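# Lay the towel flat, long sides forward, clear of basket

## Task

Finish with the towel lying flat as a single layer, entirely on the table top, its long edges running straight out from the robot toward the far edge of the table, and, viewed from overhead, not overlapping the basket anywhere. The basket must remain upright with all of its base on the table. At the end both hands must have released everything and be moved away.

## Robot and tools

Robot: two arms, left_arm and right_arm, each ending in a five-finger hand (left_arm has a left hand, the mirror of the right one). Calibrated bases: left_arm near (+0.032, +0.350, 0) m, right_arm near (+0.044, -0.335, 0) m, each yawed about a degree. A camera stand sits behind the arms.

Scene frame: origin at table-top height, halfway between the nominal bases; +x points away from the robot over the table, +y toward the left arm, +z up. Image left/right is not arm left/right. All printed positions (metres) and quaternions (wxyz) are in this frame and may be off by a few centimetres.

Hand point: a point fixed to the palm, about 0.15 m out from the wrist flange along the fingers and 0.05 m in front of the palm. Its +z runs along straight fingers, +y out of the palm, +x across the palm away from the thumb on the right hand (toward the thumb on the left hand). Straight fingertips reach 0.06-0.07 m past the point and lie 0.06 m behind it along -y. A wrist bracket on the little-finger side can collide with things.

One row = 28 numbers in [-1, 1], always covering both arms, in this order: left dx, dy, dz, rx, ry, rz; left little, ring, middle, index, thumb_bend, thumb_turn; left force_limit, speed; then the same 14 for the right arm. The six pose numbers are an offset, not a pose: measured along scene axes from that arm's Hand target at the start of the action or move, with 1.0 = 0.6 m for dx, dy, dz and 1.0 = 180 degrees for the rotation vector rx, ry, rz, turning about the hand point. All zeros means re-request the current Hand target. The six motor numbers are absolute targets: +1 open/straight, -1 closed; thumb_turn +1 beside the palm, -1 opposite the fingers. force_limit maps -1..+1 to about 0..10 N at the fingertip (0..15 N for the two thumb motors). speed rises from near zero at -1 to full at +0.48 and stays full up to +1. To leave a hand unchanged, resend its last executed eight numbers; before any have run, use hand_measured plus hand_force_limit and hand_speed.

execute_actions(actions, cameras): actions is a list of actions; each action is a list of 1 to 15 rows, each row one 1/30 s step; a short action repeats its last row until 15 steps. Every row in an action counts from the same start pose. Images only come back when actions is empty or cameras names them.

move(target, speed, blend, blocking, cameras): target is one 28-number row or a list of up to 15 rows, every row an offset from the same starting Hand targets. speed is path top speed in m/s, 0.002 to 4.3 (default 0.25), one value or one per target; blend in metres rounds corners (0 stops at each). blocking=false returns after about 0.5 s while the motion continues. Paths run straight, ignore obstacles, last 0.5 to 10 s. Hand numbers of later targets are applied on arrival once everything rests.

wait(seconds 0-10), stop() brakes a running move, zoom_image(camera, region [x0, y0, x1, y1] pixels, at most 504 by 504) enlarges the newest image of cam_head_left, cam_head_right, cam_high, cam_left_wrist or cam_right_wrist. show_instructions() gives the reference pages. finished_scene(scene=1) ends the scene irrevocably.

Results give per arm end_effector_position, end_effector_quat_wxyz, Hand target (the commanded pose after the 40-degree orientation clip; next offsets count from it), joint positions, velocities and torques, and per hand hand_measured, hand_stopped_by (moving, target, force, stalled, fault), hand_load_n (positive when something pushes a finger open; near 0 after a lost grip), hand_force_limit, hand_speed. A move adds a line such as done, off_target, moving, held or fault, with limits=paced or limits=held. Arms commonly rest 1-3 cm (sometimes 5 cm) below target without contact; send the missing distance as a further offset. MOTOR HOT warns of overheating; at 100 °C the arm goes limp for 30-60 s.

Gripping: with the thumb turned opposite the fingers, a hand closes on objects 0.035-0.065 m thick, or handles from 0.025 m. Curled fingers alone do not reach the palm, so thin cloth is best pinched between thumb and index tips. For a gentle grip close with speed -0.94 or lower. A motor moves only when its target changes by at least 0.002; to grip harder raise force_limit and send a more closed target; to loosen send a more open target than hand_measured.

Avoid: anything leaving the table (fails the task); hard impacts on fixed or heavy objects (fails); arms touching each other or one hand gripping the other; fast moves into contact or targets far beyond a contact; overloading fingers; paths passing near an arm's own base; long stretched or blocked holds that heat motors; releasing the towel while it is moving. An arm pushing on something keeps pushing until commanded back past its hand point.

Each tool is called as a command line: name --argument value for each argument, lists and objects as JSON in quotes; but a table of rows of numbers goes row by row, as --pt "numbers of a row", without its own name.

Reference images:

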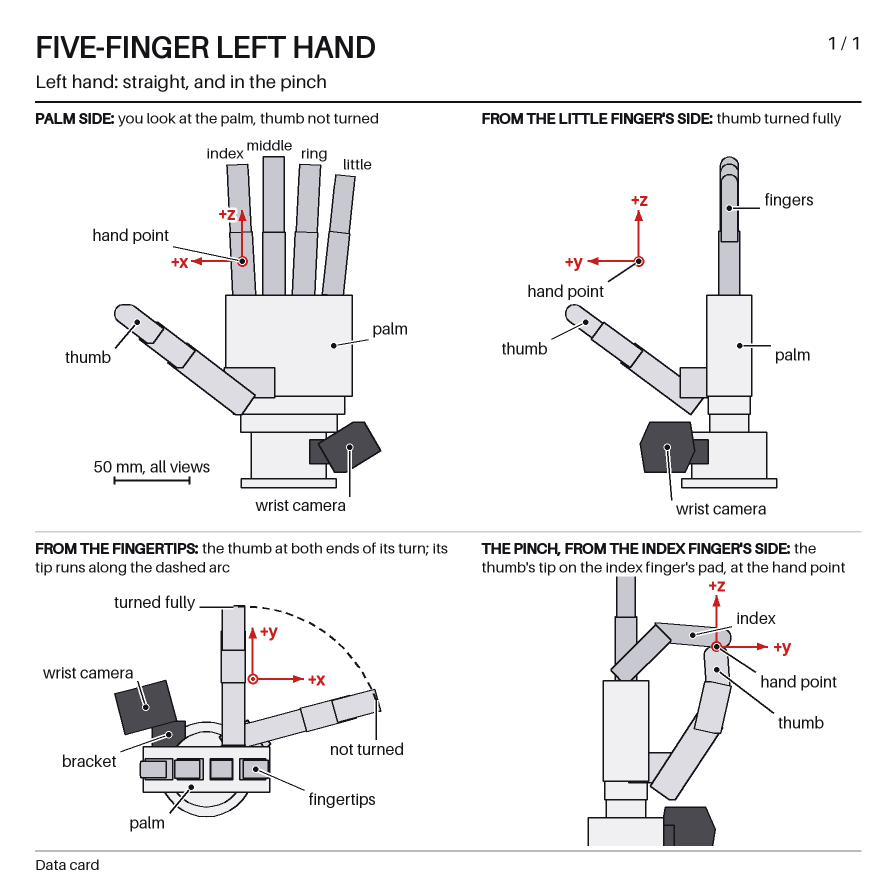

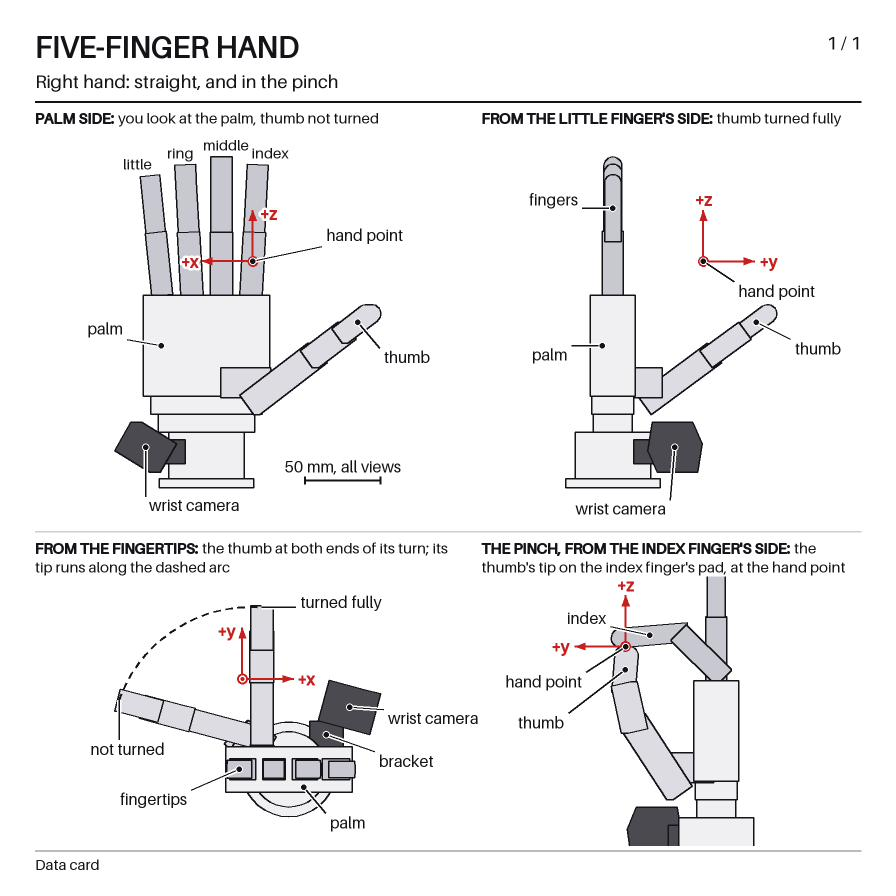

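## Session

execute_actions --actions '[]'

Scene clock: 0.00 s.
left_arm: end_effector_position=(+0.1347, -0.1514, +0.2442) hand_measured=(+1.000, +1.000, +1.000, +1.000, +1.000, +1.000) hand_load_n=(+0.0, +0.0, +0.0, +0.5, +0.0, +0.0) hand_stopped_by=(target, target, target, target, target, target) hand_force_limit=0.00 hand_speed=-0.80 end_effector_quat_wxyz=(+0.003, -0.335, -0.621, +0.709) | right_arm: end_effector_position=(+0.3354, -0.1823, +0.1675) hand_measured=(+1.000, +1.000, +1.000, +1.000, +1.000, +1.000) hand_load_n=(+0.0, +0.0, +0.0, +0.0, +0.0, +0.0) hand_stopped_by=(target, target, target, target, target, target) hand_force_limit=0.00 hand_speed=-0.80 end_effector_quat_wxyz=(+0.032, +0.961, -0.273, -0.037)
Joint positions: left_arm=[-1.015 1.299 0.738 0.57 1.036 0.483] | right_arm=[0.458 1.468 1.239 -1.441 -0.005 -0.526]
Joint velocities: within noise
Joint torques (N m): no reading
Heat: left arm: hottest waist 39 °C; right arm: hottest wrist pitch 39 °C.
Hand target: left_arm +0.1377, -0.1565, +0.2556; -0.004, -0.340, -0.613, +0.713 | right_arm +0.3409, -0.1793, +0.1700; +0.029, +0.961, -0.273, -0.034

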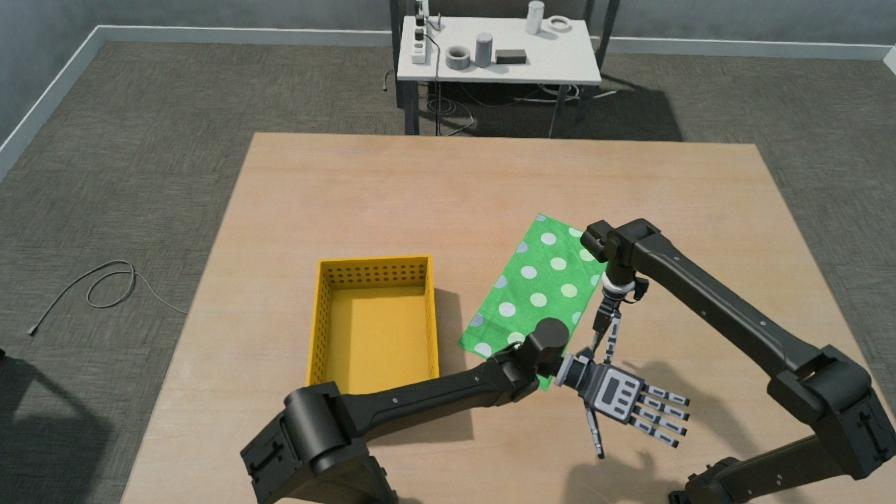

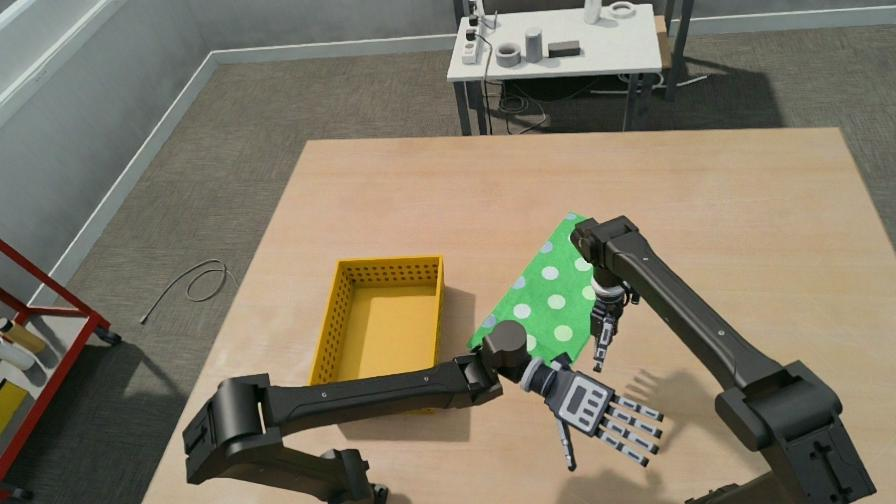

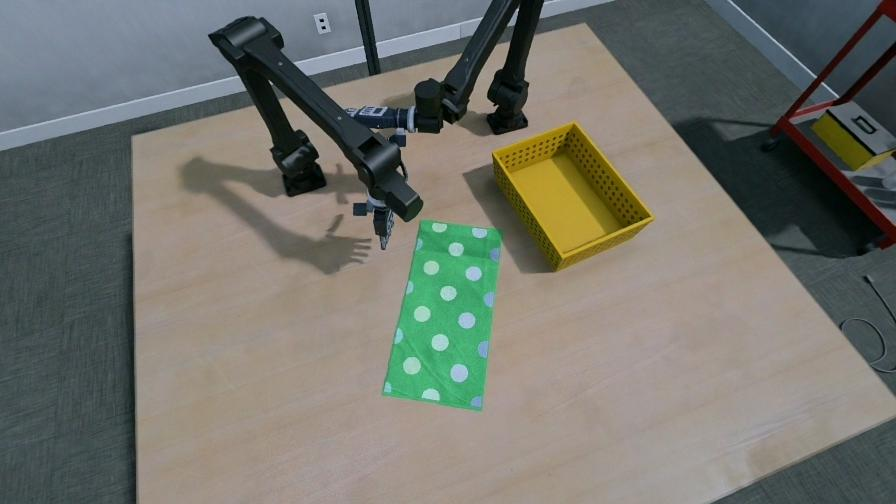

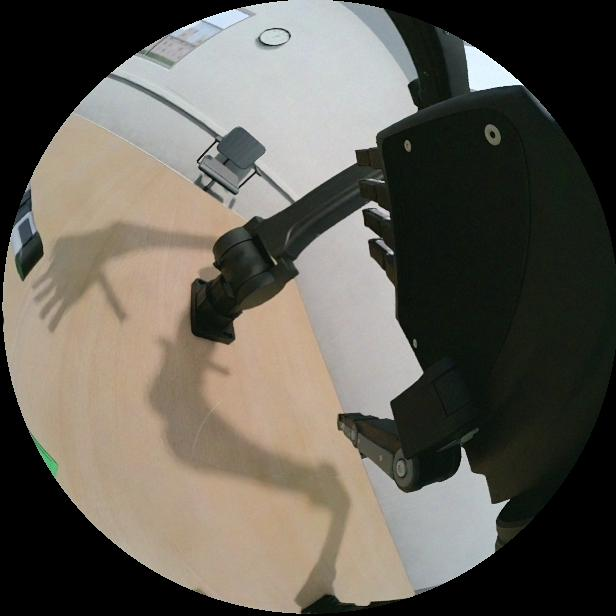

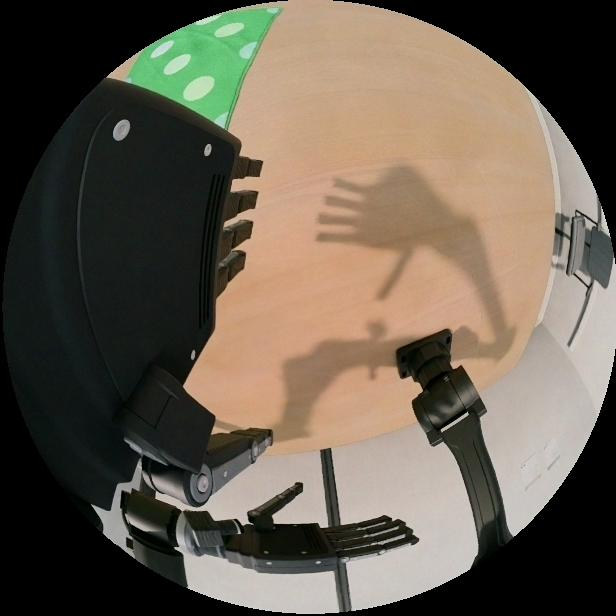

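zoom_image --camera "cam_high" --region '[330, 180, 550, 430]'

zoom_image --camera "cam_head_left" --region '[420, 180, 660, 420]'

zoom_image --camera "cam_head_right" --region '[420, 180, 660, 420]'

zoom_image --camera "cam_right_wrist" --region '[100, 0, 320, 180]'

Scaled by 2.016.

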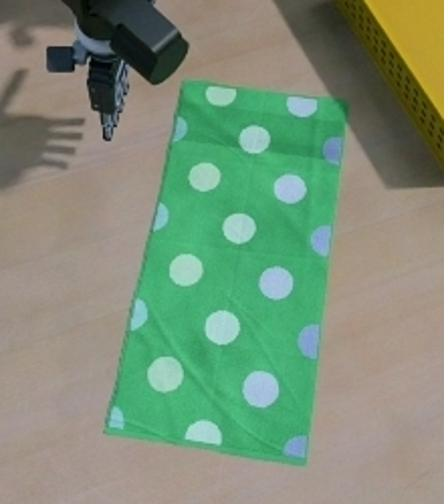

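Scaled by 2.100.

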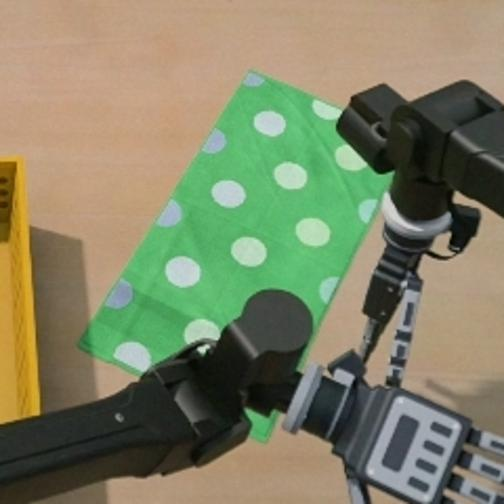

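Scaled by 2.100.

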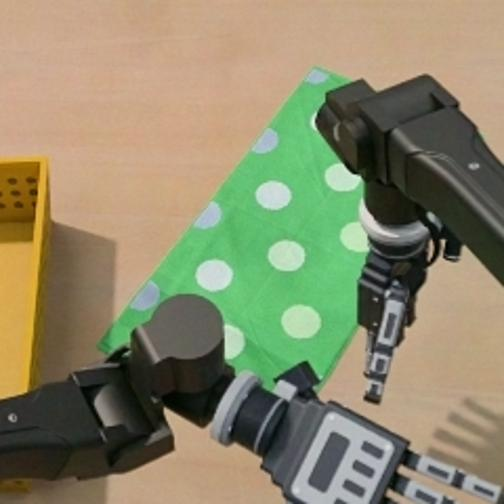

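Scaled by 2.291 from the camera's 616x616 image, which has a finer 880x880 frame.

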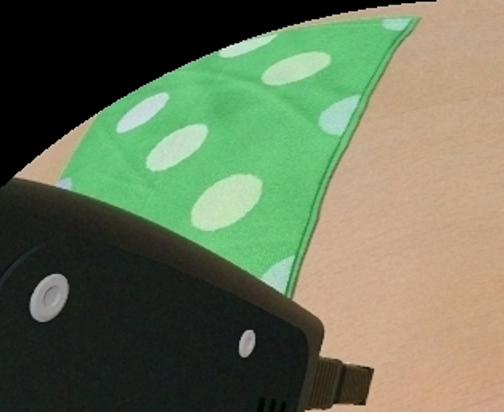

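zoom_image --camera "cam_high" --region '[370, 340, 500, 430]'

zoom_image --camera "cam_high" --region '[390, 200, 520, 290]'

zoom_image --camera "cam_right_wrist" --region '[180, 0, 300, 120]'

zoom_image --camera "cam_head_left" --region '[450, 200, 620, 320]'

zoom_image --camera "cam_head_left" --region '[450, 290, 620, 410]'

zoom_image --camera "cam_high" --region '[0, 252, 504, 504]'

zoom_image --camera "cam_high" --region '[392, 252, 896, 504]'

zoom_image --camera "cam_high" --region '[100, 0, 604, 252]'

Scaled by 3.877.

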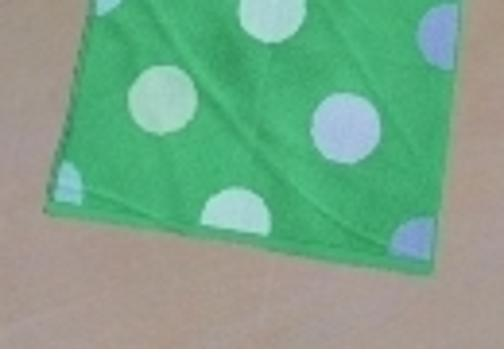

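Scaled by 3.877.

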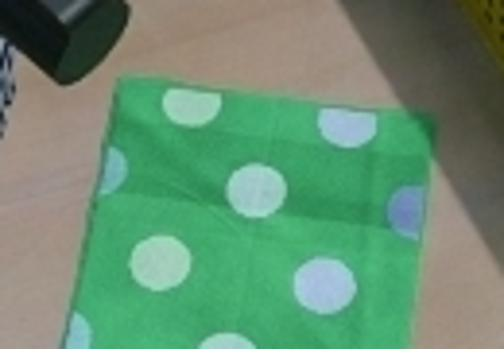

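Scaled by 4.200 from the camera's 616x616 image, which has a finer 880x880 frame.

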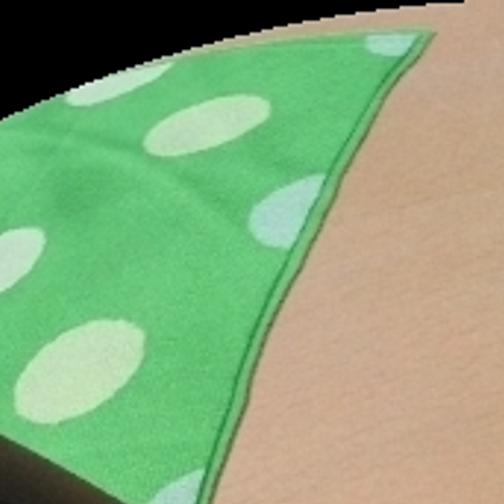

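Scaled by 2.965.

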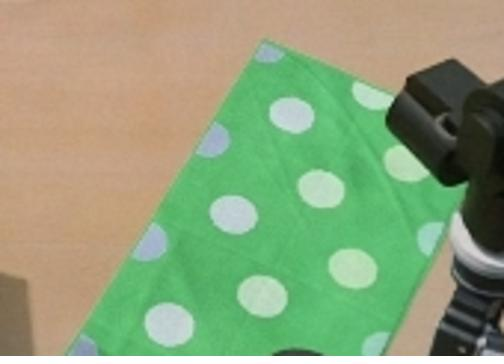

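Scaled by 2.965.

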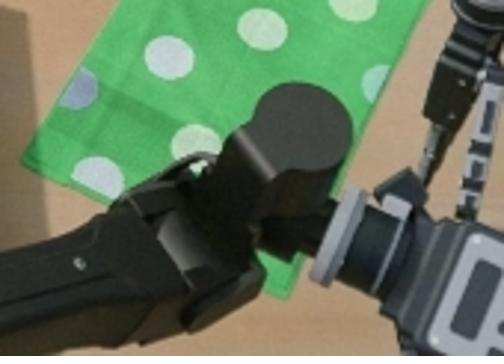

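Scaled by 1.000.

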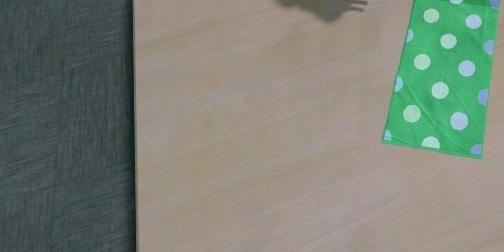

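Scaled by 1.000.

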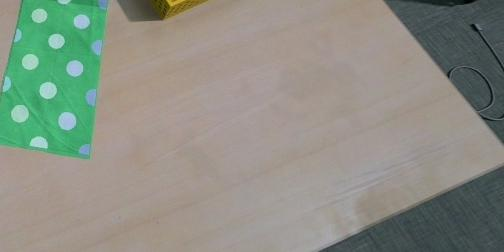

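Scaled by 1.000.

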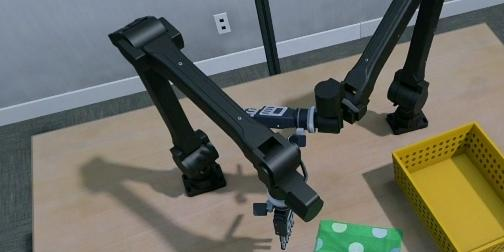

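move --pt "0.1 0.26 0.12 0 0 0.083 1 1 1 1 1 1 -1.0 -0.80 0 0 0.1 0 0 0 1 1 1 1 1 1 -1.0 -0.80" --pt "0.35 0.5 0.2 0 0 0.255 1 1 1 1 1 1 -1.0 -0.80 0.15 0.1 0.2 0 0 0 1 1 1 1 1 1 -1.0 -0.80" --pt "0.35 1.0 0.2 0 0 0.528 1 1 1 1 1 1 -1.0 -0.80 0.27 0.22 0.22 0 0 0 1 1 1 1 1 1 -1.0 -0.80" --speed 0.3 --blend 0.05 --cameras '["all"]'

Scene clock: 8.20 s.
left_arm: end_effector_position=(+0.3388, +0.4160, +0.3719) hand_measured=(+1.000, +1.000, +1.000, +1.000, +1.000, +1.000) hand_load_n=(-0.5, +0.0, +0.0, +0.0, +0.0, +0.0) hand_stopped_by=(target, target, target, target, target, target) hand_force_limit=-1.00 hand_speed=-0.80 end_effector_quat_wxyz=(+0.528, -0.218, +0.667, -0.479) | right_arm: end_effector_position=(+0.4947, -0.0585, +0.3022) hand_measured=(+1.000, +1.000, +1.000, +1.000, +1.000, +1.000) hand_load_n=(+0.0, +0.0, +0.0, +0.0, +0.0, +0.0) hand_stopped_by=(target, target, target, target, target, target) hand_force_limit=-1.00 hand_speed=-0.80 end_effector_quat_wxyz=(-0.061, +0.960, -0.269, +0.053)
Joint positions: left_arm=[0.866 0.564 0.674 -0.054 1.266 0.465] | right_arm=[0.516 1.825 2.084 -1.668 -0.005 -0.473]
Joint torques (N m): left_arm=[0.67 1.73 8.81 1.84 -0.02 0.02] | right_arm=[0.5 -16.32 12.92 0.17 -0.07 0.13]
Heat: left arm: hottest waist 39 °C; right arm: hottest wrist pitch 39 °C.
Hand target: left_arm +0.3394, +0.4196, +0.3708; +0.529, -0.222, +0.665, -0.478 | right_arm +0.5028, -0.0473, +0.3022; +0.029, +0.961, -0.273, -0.034
Off the commanded pose: left_arm 0.004 m, 1 deg | right_arm 0.014 m, 14 deg.
joint sent to its limit (right arm) — joint 4 (wrist pitch), lower limit. The joint targets are off in orientation, not in position.
move: off_target (right_arm)

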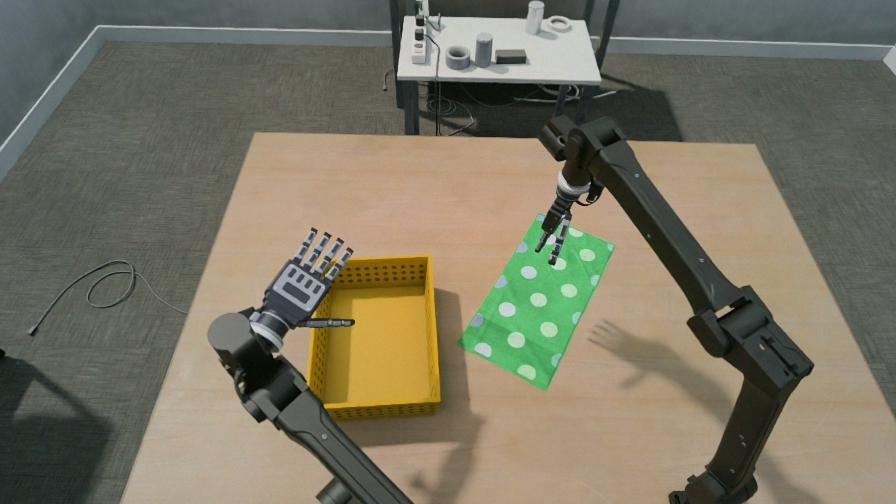

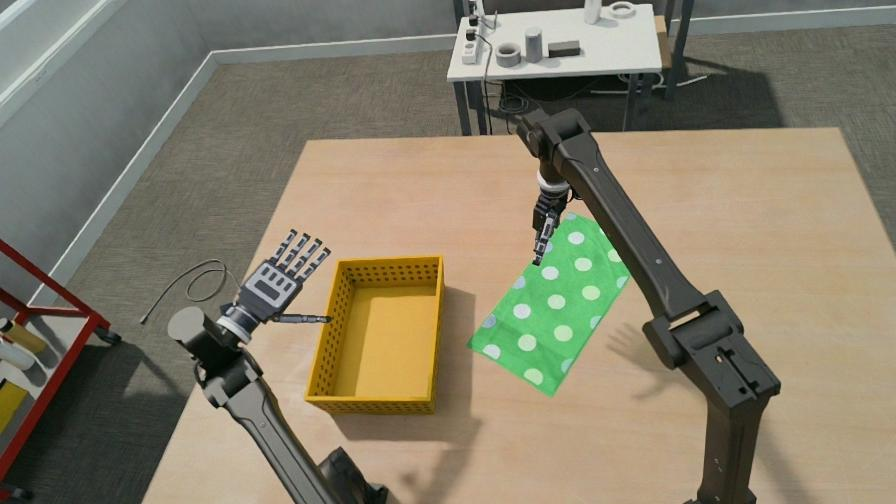

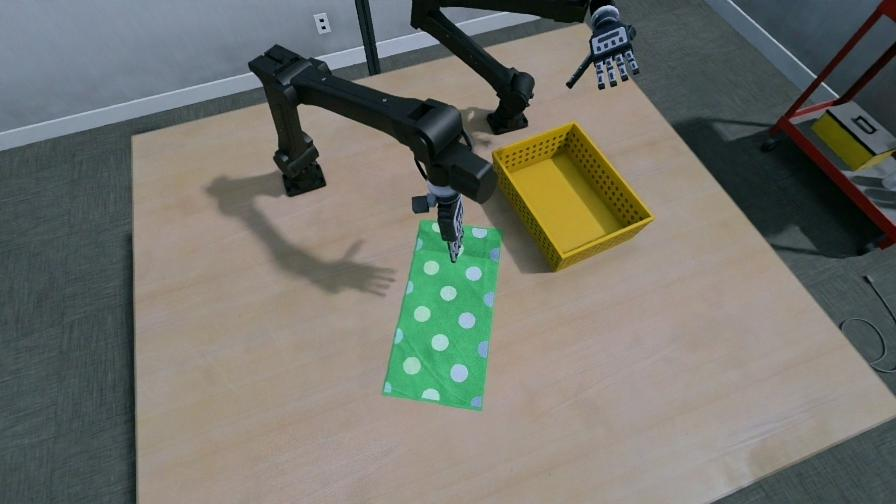

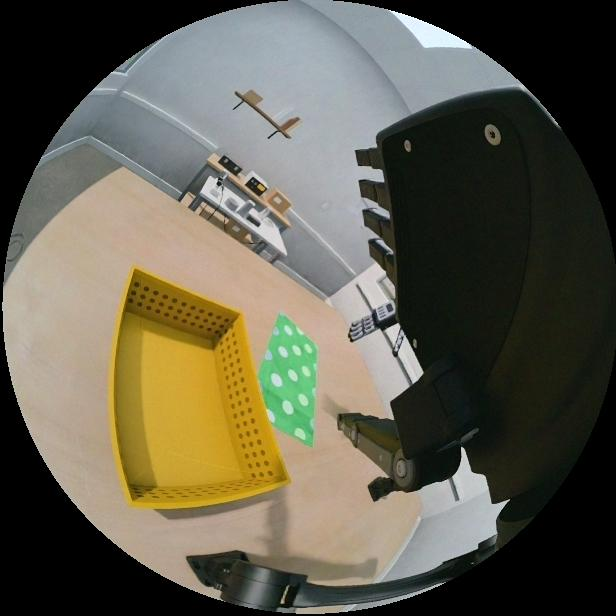

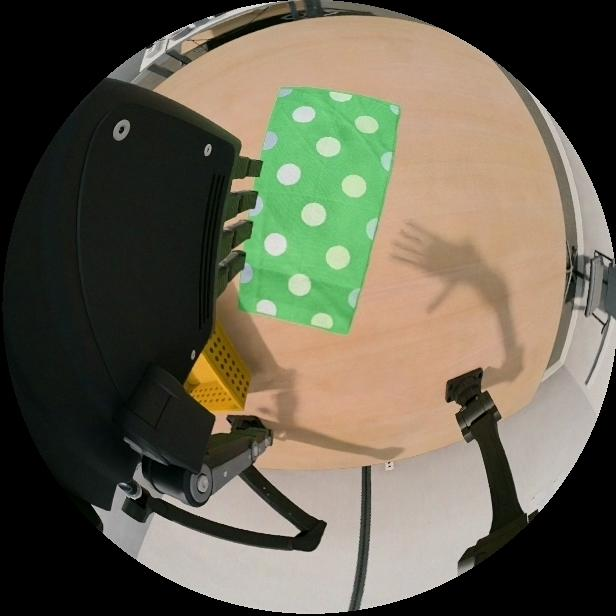

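zoom_image --camera "cam_right_wrist" --region '[230, 70, 420, 210]'

zoom_image --camera "cam_right_wrist" --region '[230, 200, 420, 340]'

zoom_image --camera "cam_right_wrist" --region '[320, 220, 400, 340]'

zoom_image --camera "cam_right_wrist" --region '[340, 80, 420, 200]'

zoom_image --camera "cam_head_left" --region '[440, 320, 560, 400]'

zoom_image --camera "cam_head_left" --region '[520, 200, 640, 280]'

zoom_image --camera "cam_left_wrist" --region '[240, 300, 340, 460]'

Scaled by 2.653 from the camera's 616x616 image, which has a finer 880x880 frame.

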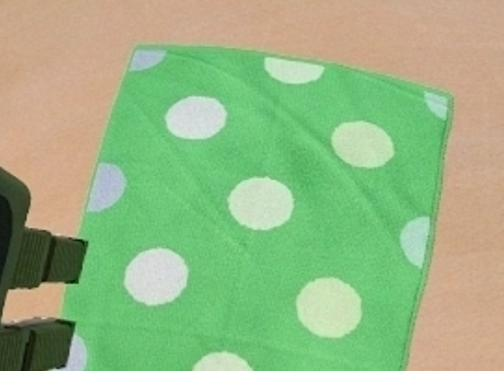

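Scaled by 2.653 from the camera's 616x616 image, which has a finer 880x880 frame.

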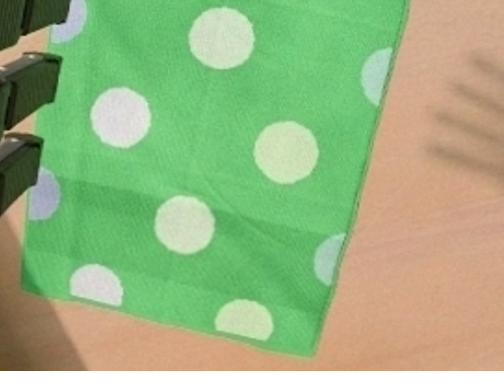

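Scaled by 4.200 from the camera's 616x616 image, which has a finer 880x880 frame.

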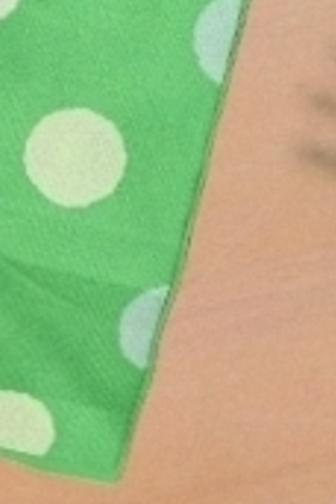

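Scaled by 4.200 from the camera's 616x616 image, which has a finer 880x880 frame.

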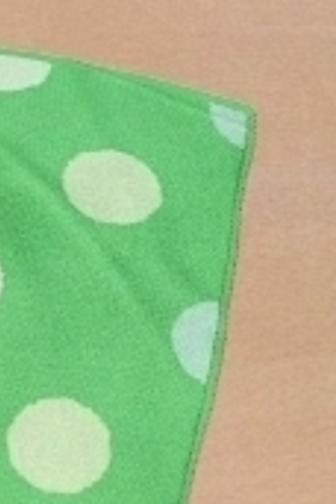

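Scaled by 4.200.

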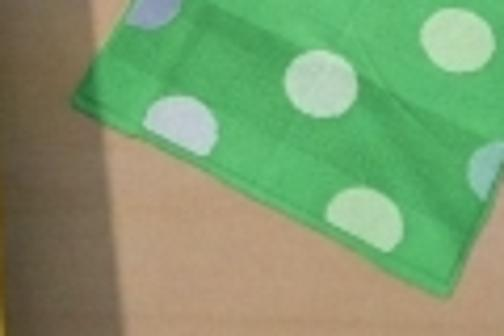

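Scaled by 4.200.

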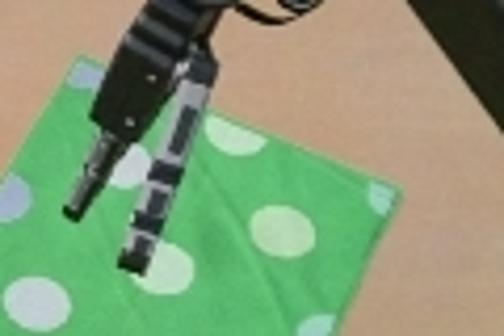

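Scaled by 3.150 from the camera's 616x616 image, which has a finer 880x880 frame.

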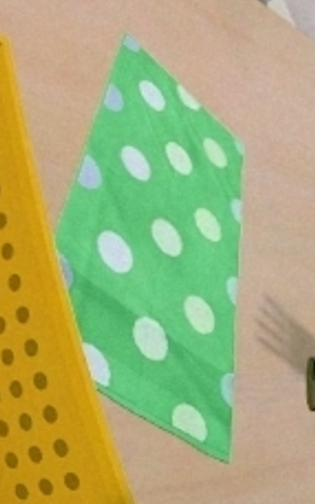

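move --target '[0, 0, 0, 0, 0, 0, 1,1,1,1,1,1, -1.0, -0.80, -0.138,-0.421,-0.254,0.349,-0.269,-0.0486, 1,1,1,1,1,1, -1.0, -0.80]' --speed 0.3 --cameras '["all"]'

Scene clock: 13.17 s.
left_arm: end_effector_position=(+0.3388, +0.4160, +0.3719) hand_measured=(+1.000, +1.000, +1.000, +1.000, +1.000, +1.000) hand_load_n=(+0.0, +0.0, +0.0, +0.0, +0.0, +0.0) hand_stopped_by=(target, target, target, target, target, target) hand_force_limit=-1.00 hand_speed=-0.80 end_effector_quat_wxyz=(+0.528, -0.218, +0.667, -0.479) | right_arm: end_effector_position=(+0.4213, -0.3014, +0.1590) hand_measured=(+1.000, +1.000, +1.000, +1.000, +1.000, +1.000) hand_load_n=(+0.0, +0.0, +0.0, +0.0, +0.0, +0.0) hand_stopped_by=(target, target, target, target, target, target) hand_force_limit=-1.00 hand_speed=-0.80 end_effector_quat_wxyz=(-0.570, +0.746, -0.268, +0.215)
Joint positions: left_arm=[0.866 0.564 0.674 -0.054 1.266 0.465] | right_arm=[-0.417 1.127 0.618 -0.19 -1.159 -0.674]
Joint torques (N m): left_arm=[0.67 1.61 8.83 1.84 -0.02 0.01] | right_arm=[0.15 -4.89 7.54 2.06 -0.61 0.04]
Heat: left arm: hottest waist 39 °C; right arm: hottest wrist pitch 38 °C.
Hand target: left_arm +0.3394, +0.4196, +0.3708; +0.529, -0.222, +0.665, -0.478 | right_arm +0.4201, -0.2999, +0.1498; -0.572, +0.746, -0.271, +0.209
Off the commanded pose: left_arm 0.004 m, 1 deg | right_arm 0.009 m, 1 deg.
move: done

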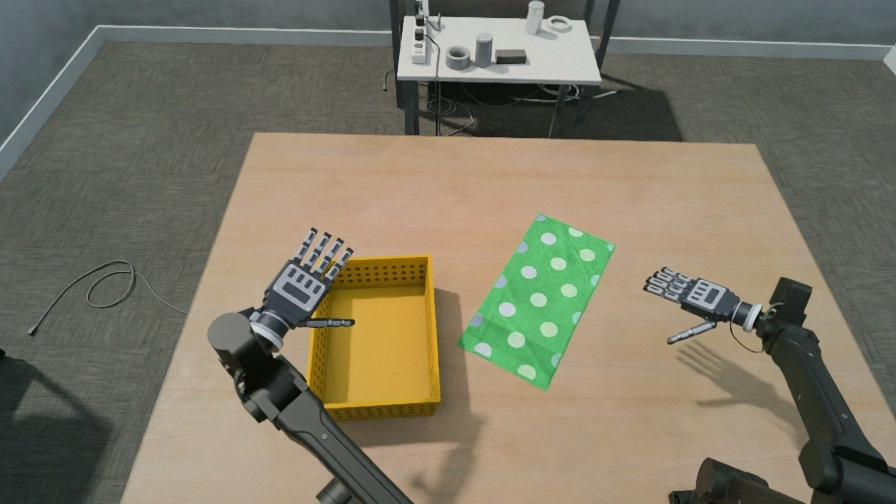

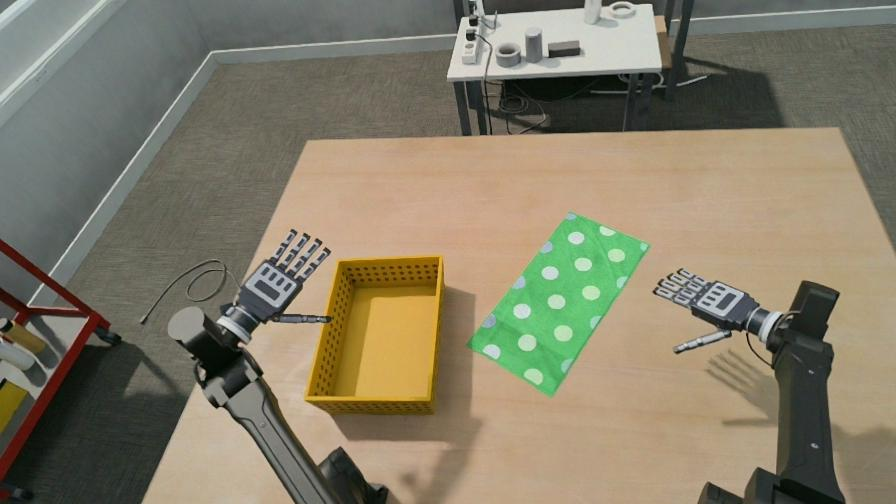

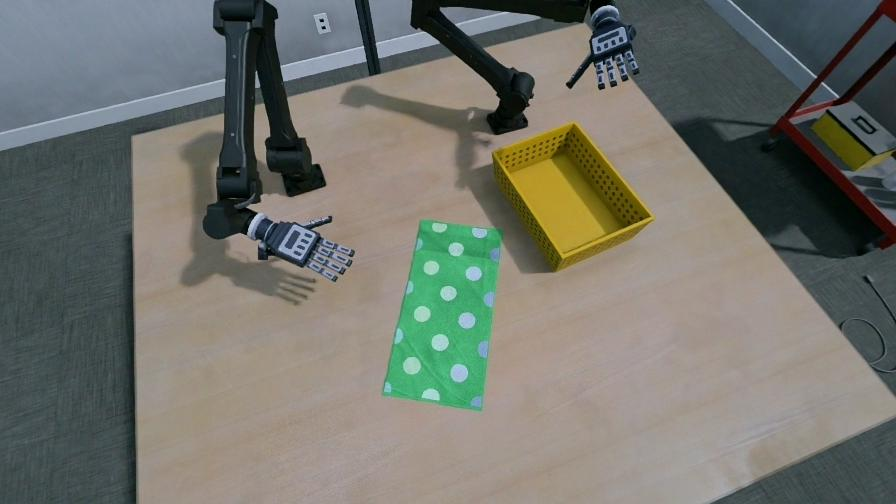

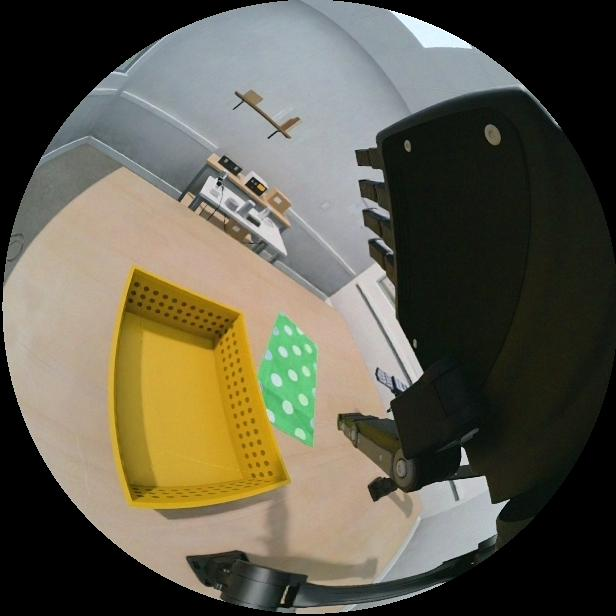

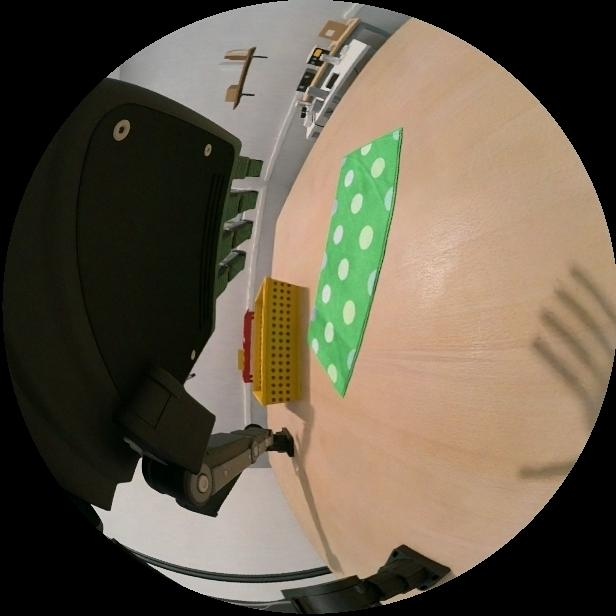

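zoom_image --camera "cam_right_wrist" --region '[330, 120, 420, 210]'

zoom_image --camera "cam_right_wrist" --region '[330, 200, 420, 290]'

zoom_image --camera "cam_right_wrist" --region '[300, 310, 390, 400]'

zoom_image --camera "cam_head_left" --region '[530, 200, 630, 300]'

Scaled by 5.600 from the camera's 616x616 image, which has a finer 880x880 frame.

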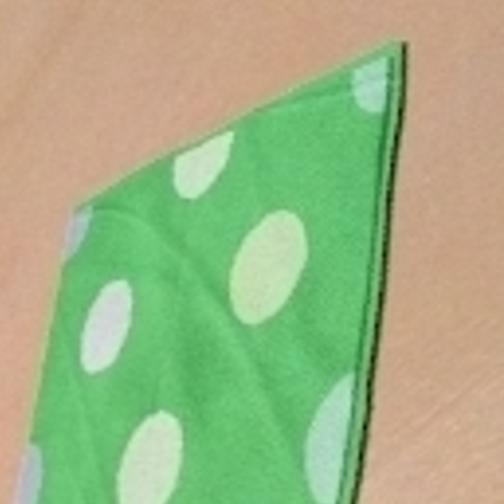

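Scaled by 5.600 from the camera's 616x616 image, which has a finer 880x880 frame.

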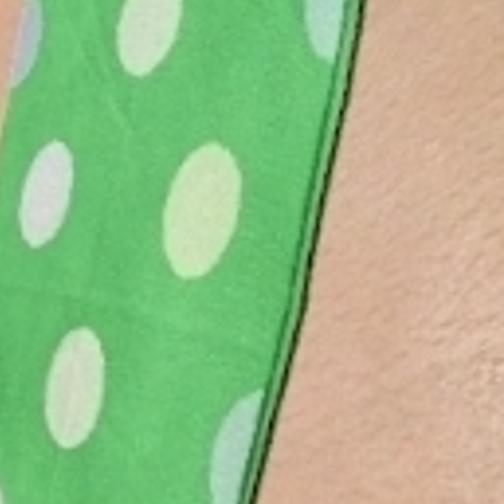

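Scaled by 5.600 from the camera's 616x616 image, which has a finer 880x880 frame.

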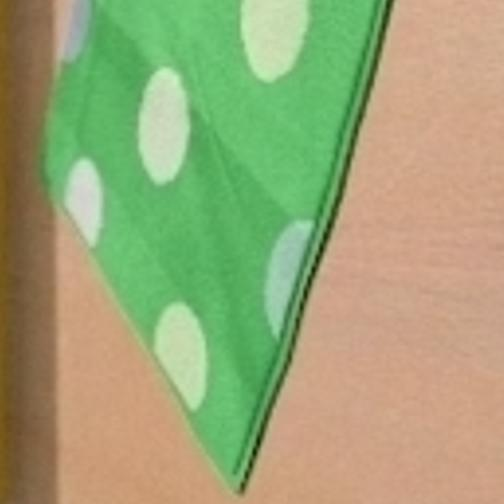

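Scaled by 5.040.

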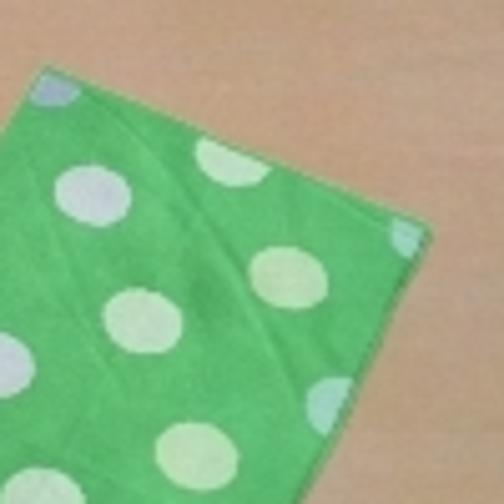

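zoom_image --camera "cam_right_wrist" --region '[365, 230, 400, 265]'

zoom_image --camera "cam_right_wrist" --region '[375, 120, 410, 155]'

zoom_image --camera "cam_left_wrist" --region '[250, 300, 330, 380]'

Scaled by 14.400 from the camera's 616x616 image, which has a finer 880x880 frame.

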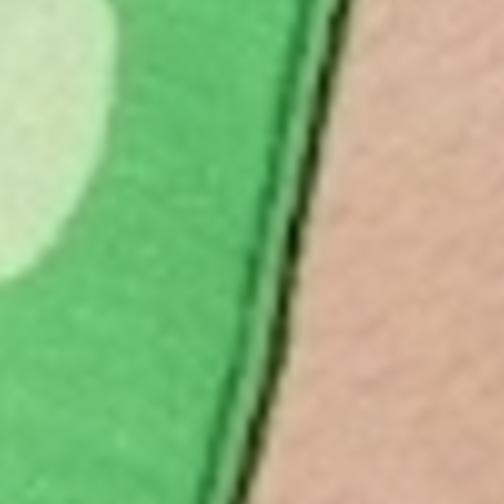

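Scaled by 14.400 from the camera's 616x616 image, which has a finer 880x880 frame.

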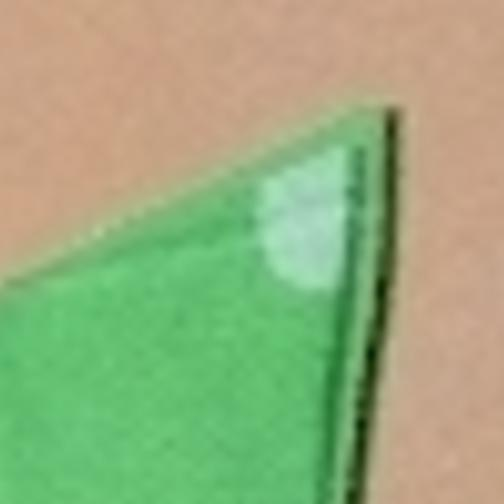

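Scaled by 6.300 from the camera's 616x616 image, which has a finer 880x880 frame.

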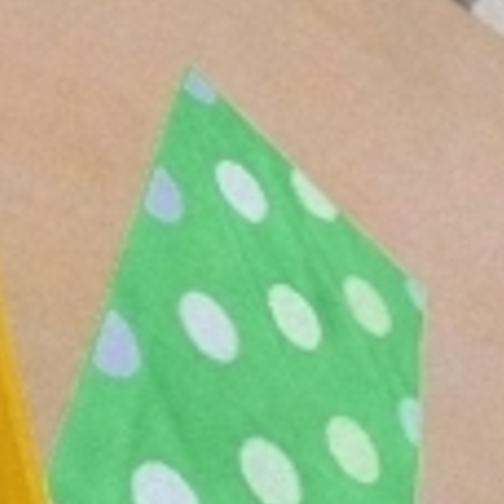

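zoom_image --camera "cam_high" --region '[470, 100, 680, 290]'

zoom_image --camera "cam_head_left" --region '[290, 230, 480, 440]'

Scaled by 2.400.

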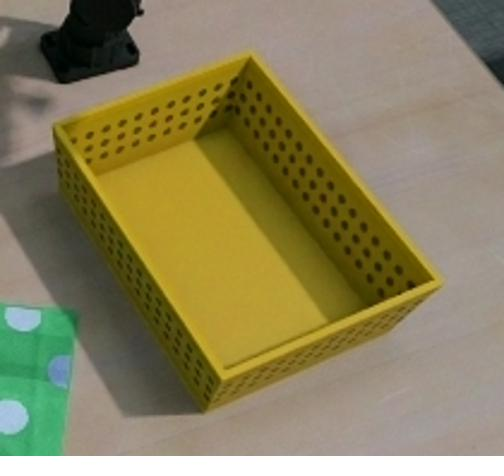

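Scaled by 2.400.

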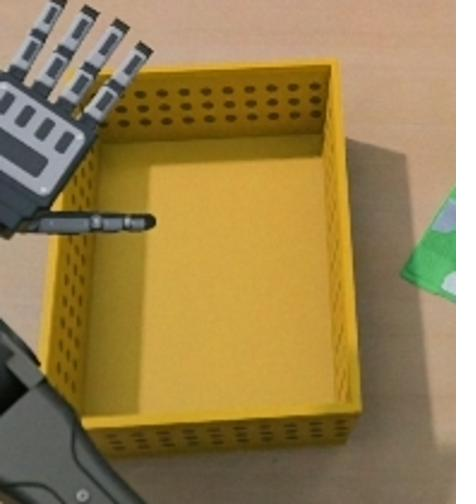

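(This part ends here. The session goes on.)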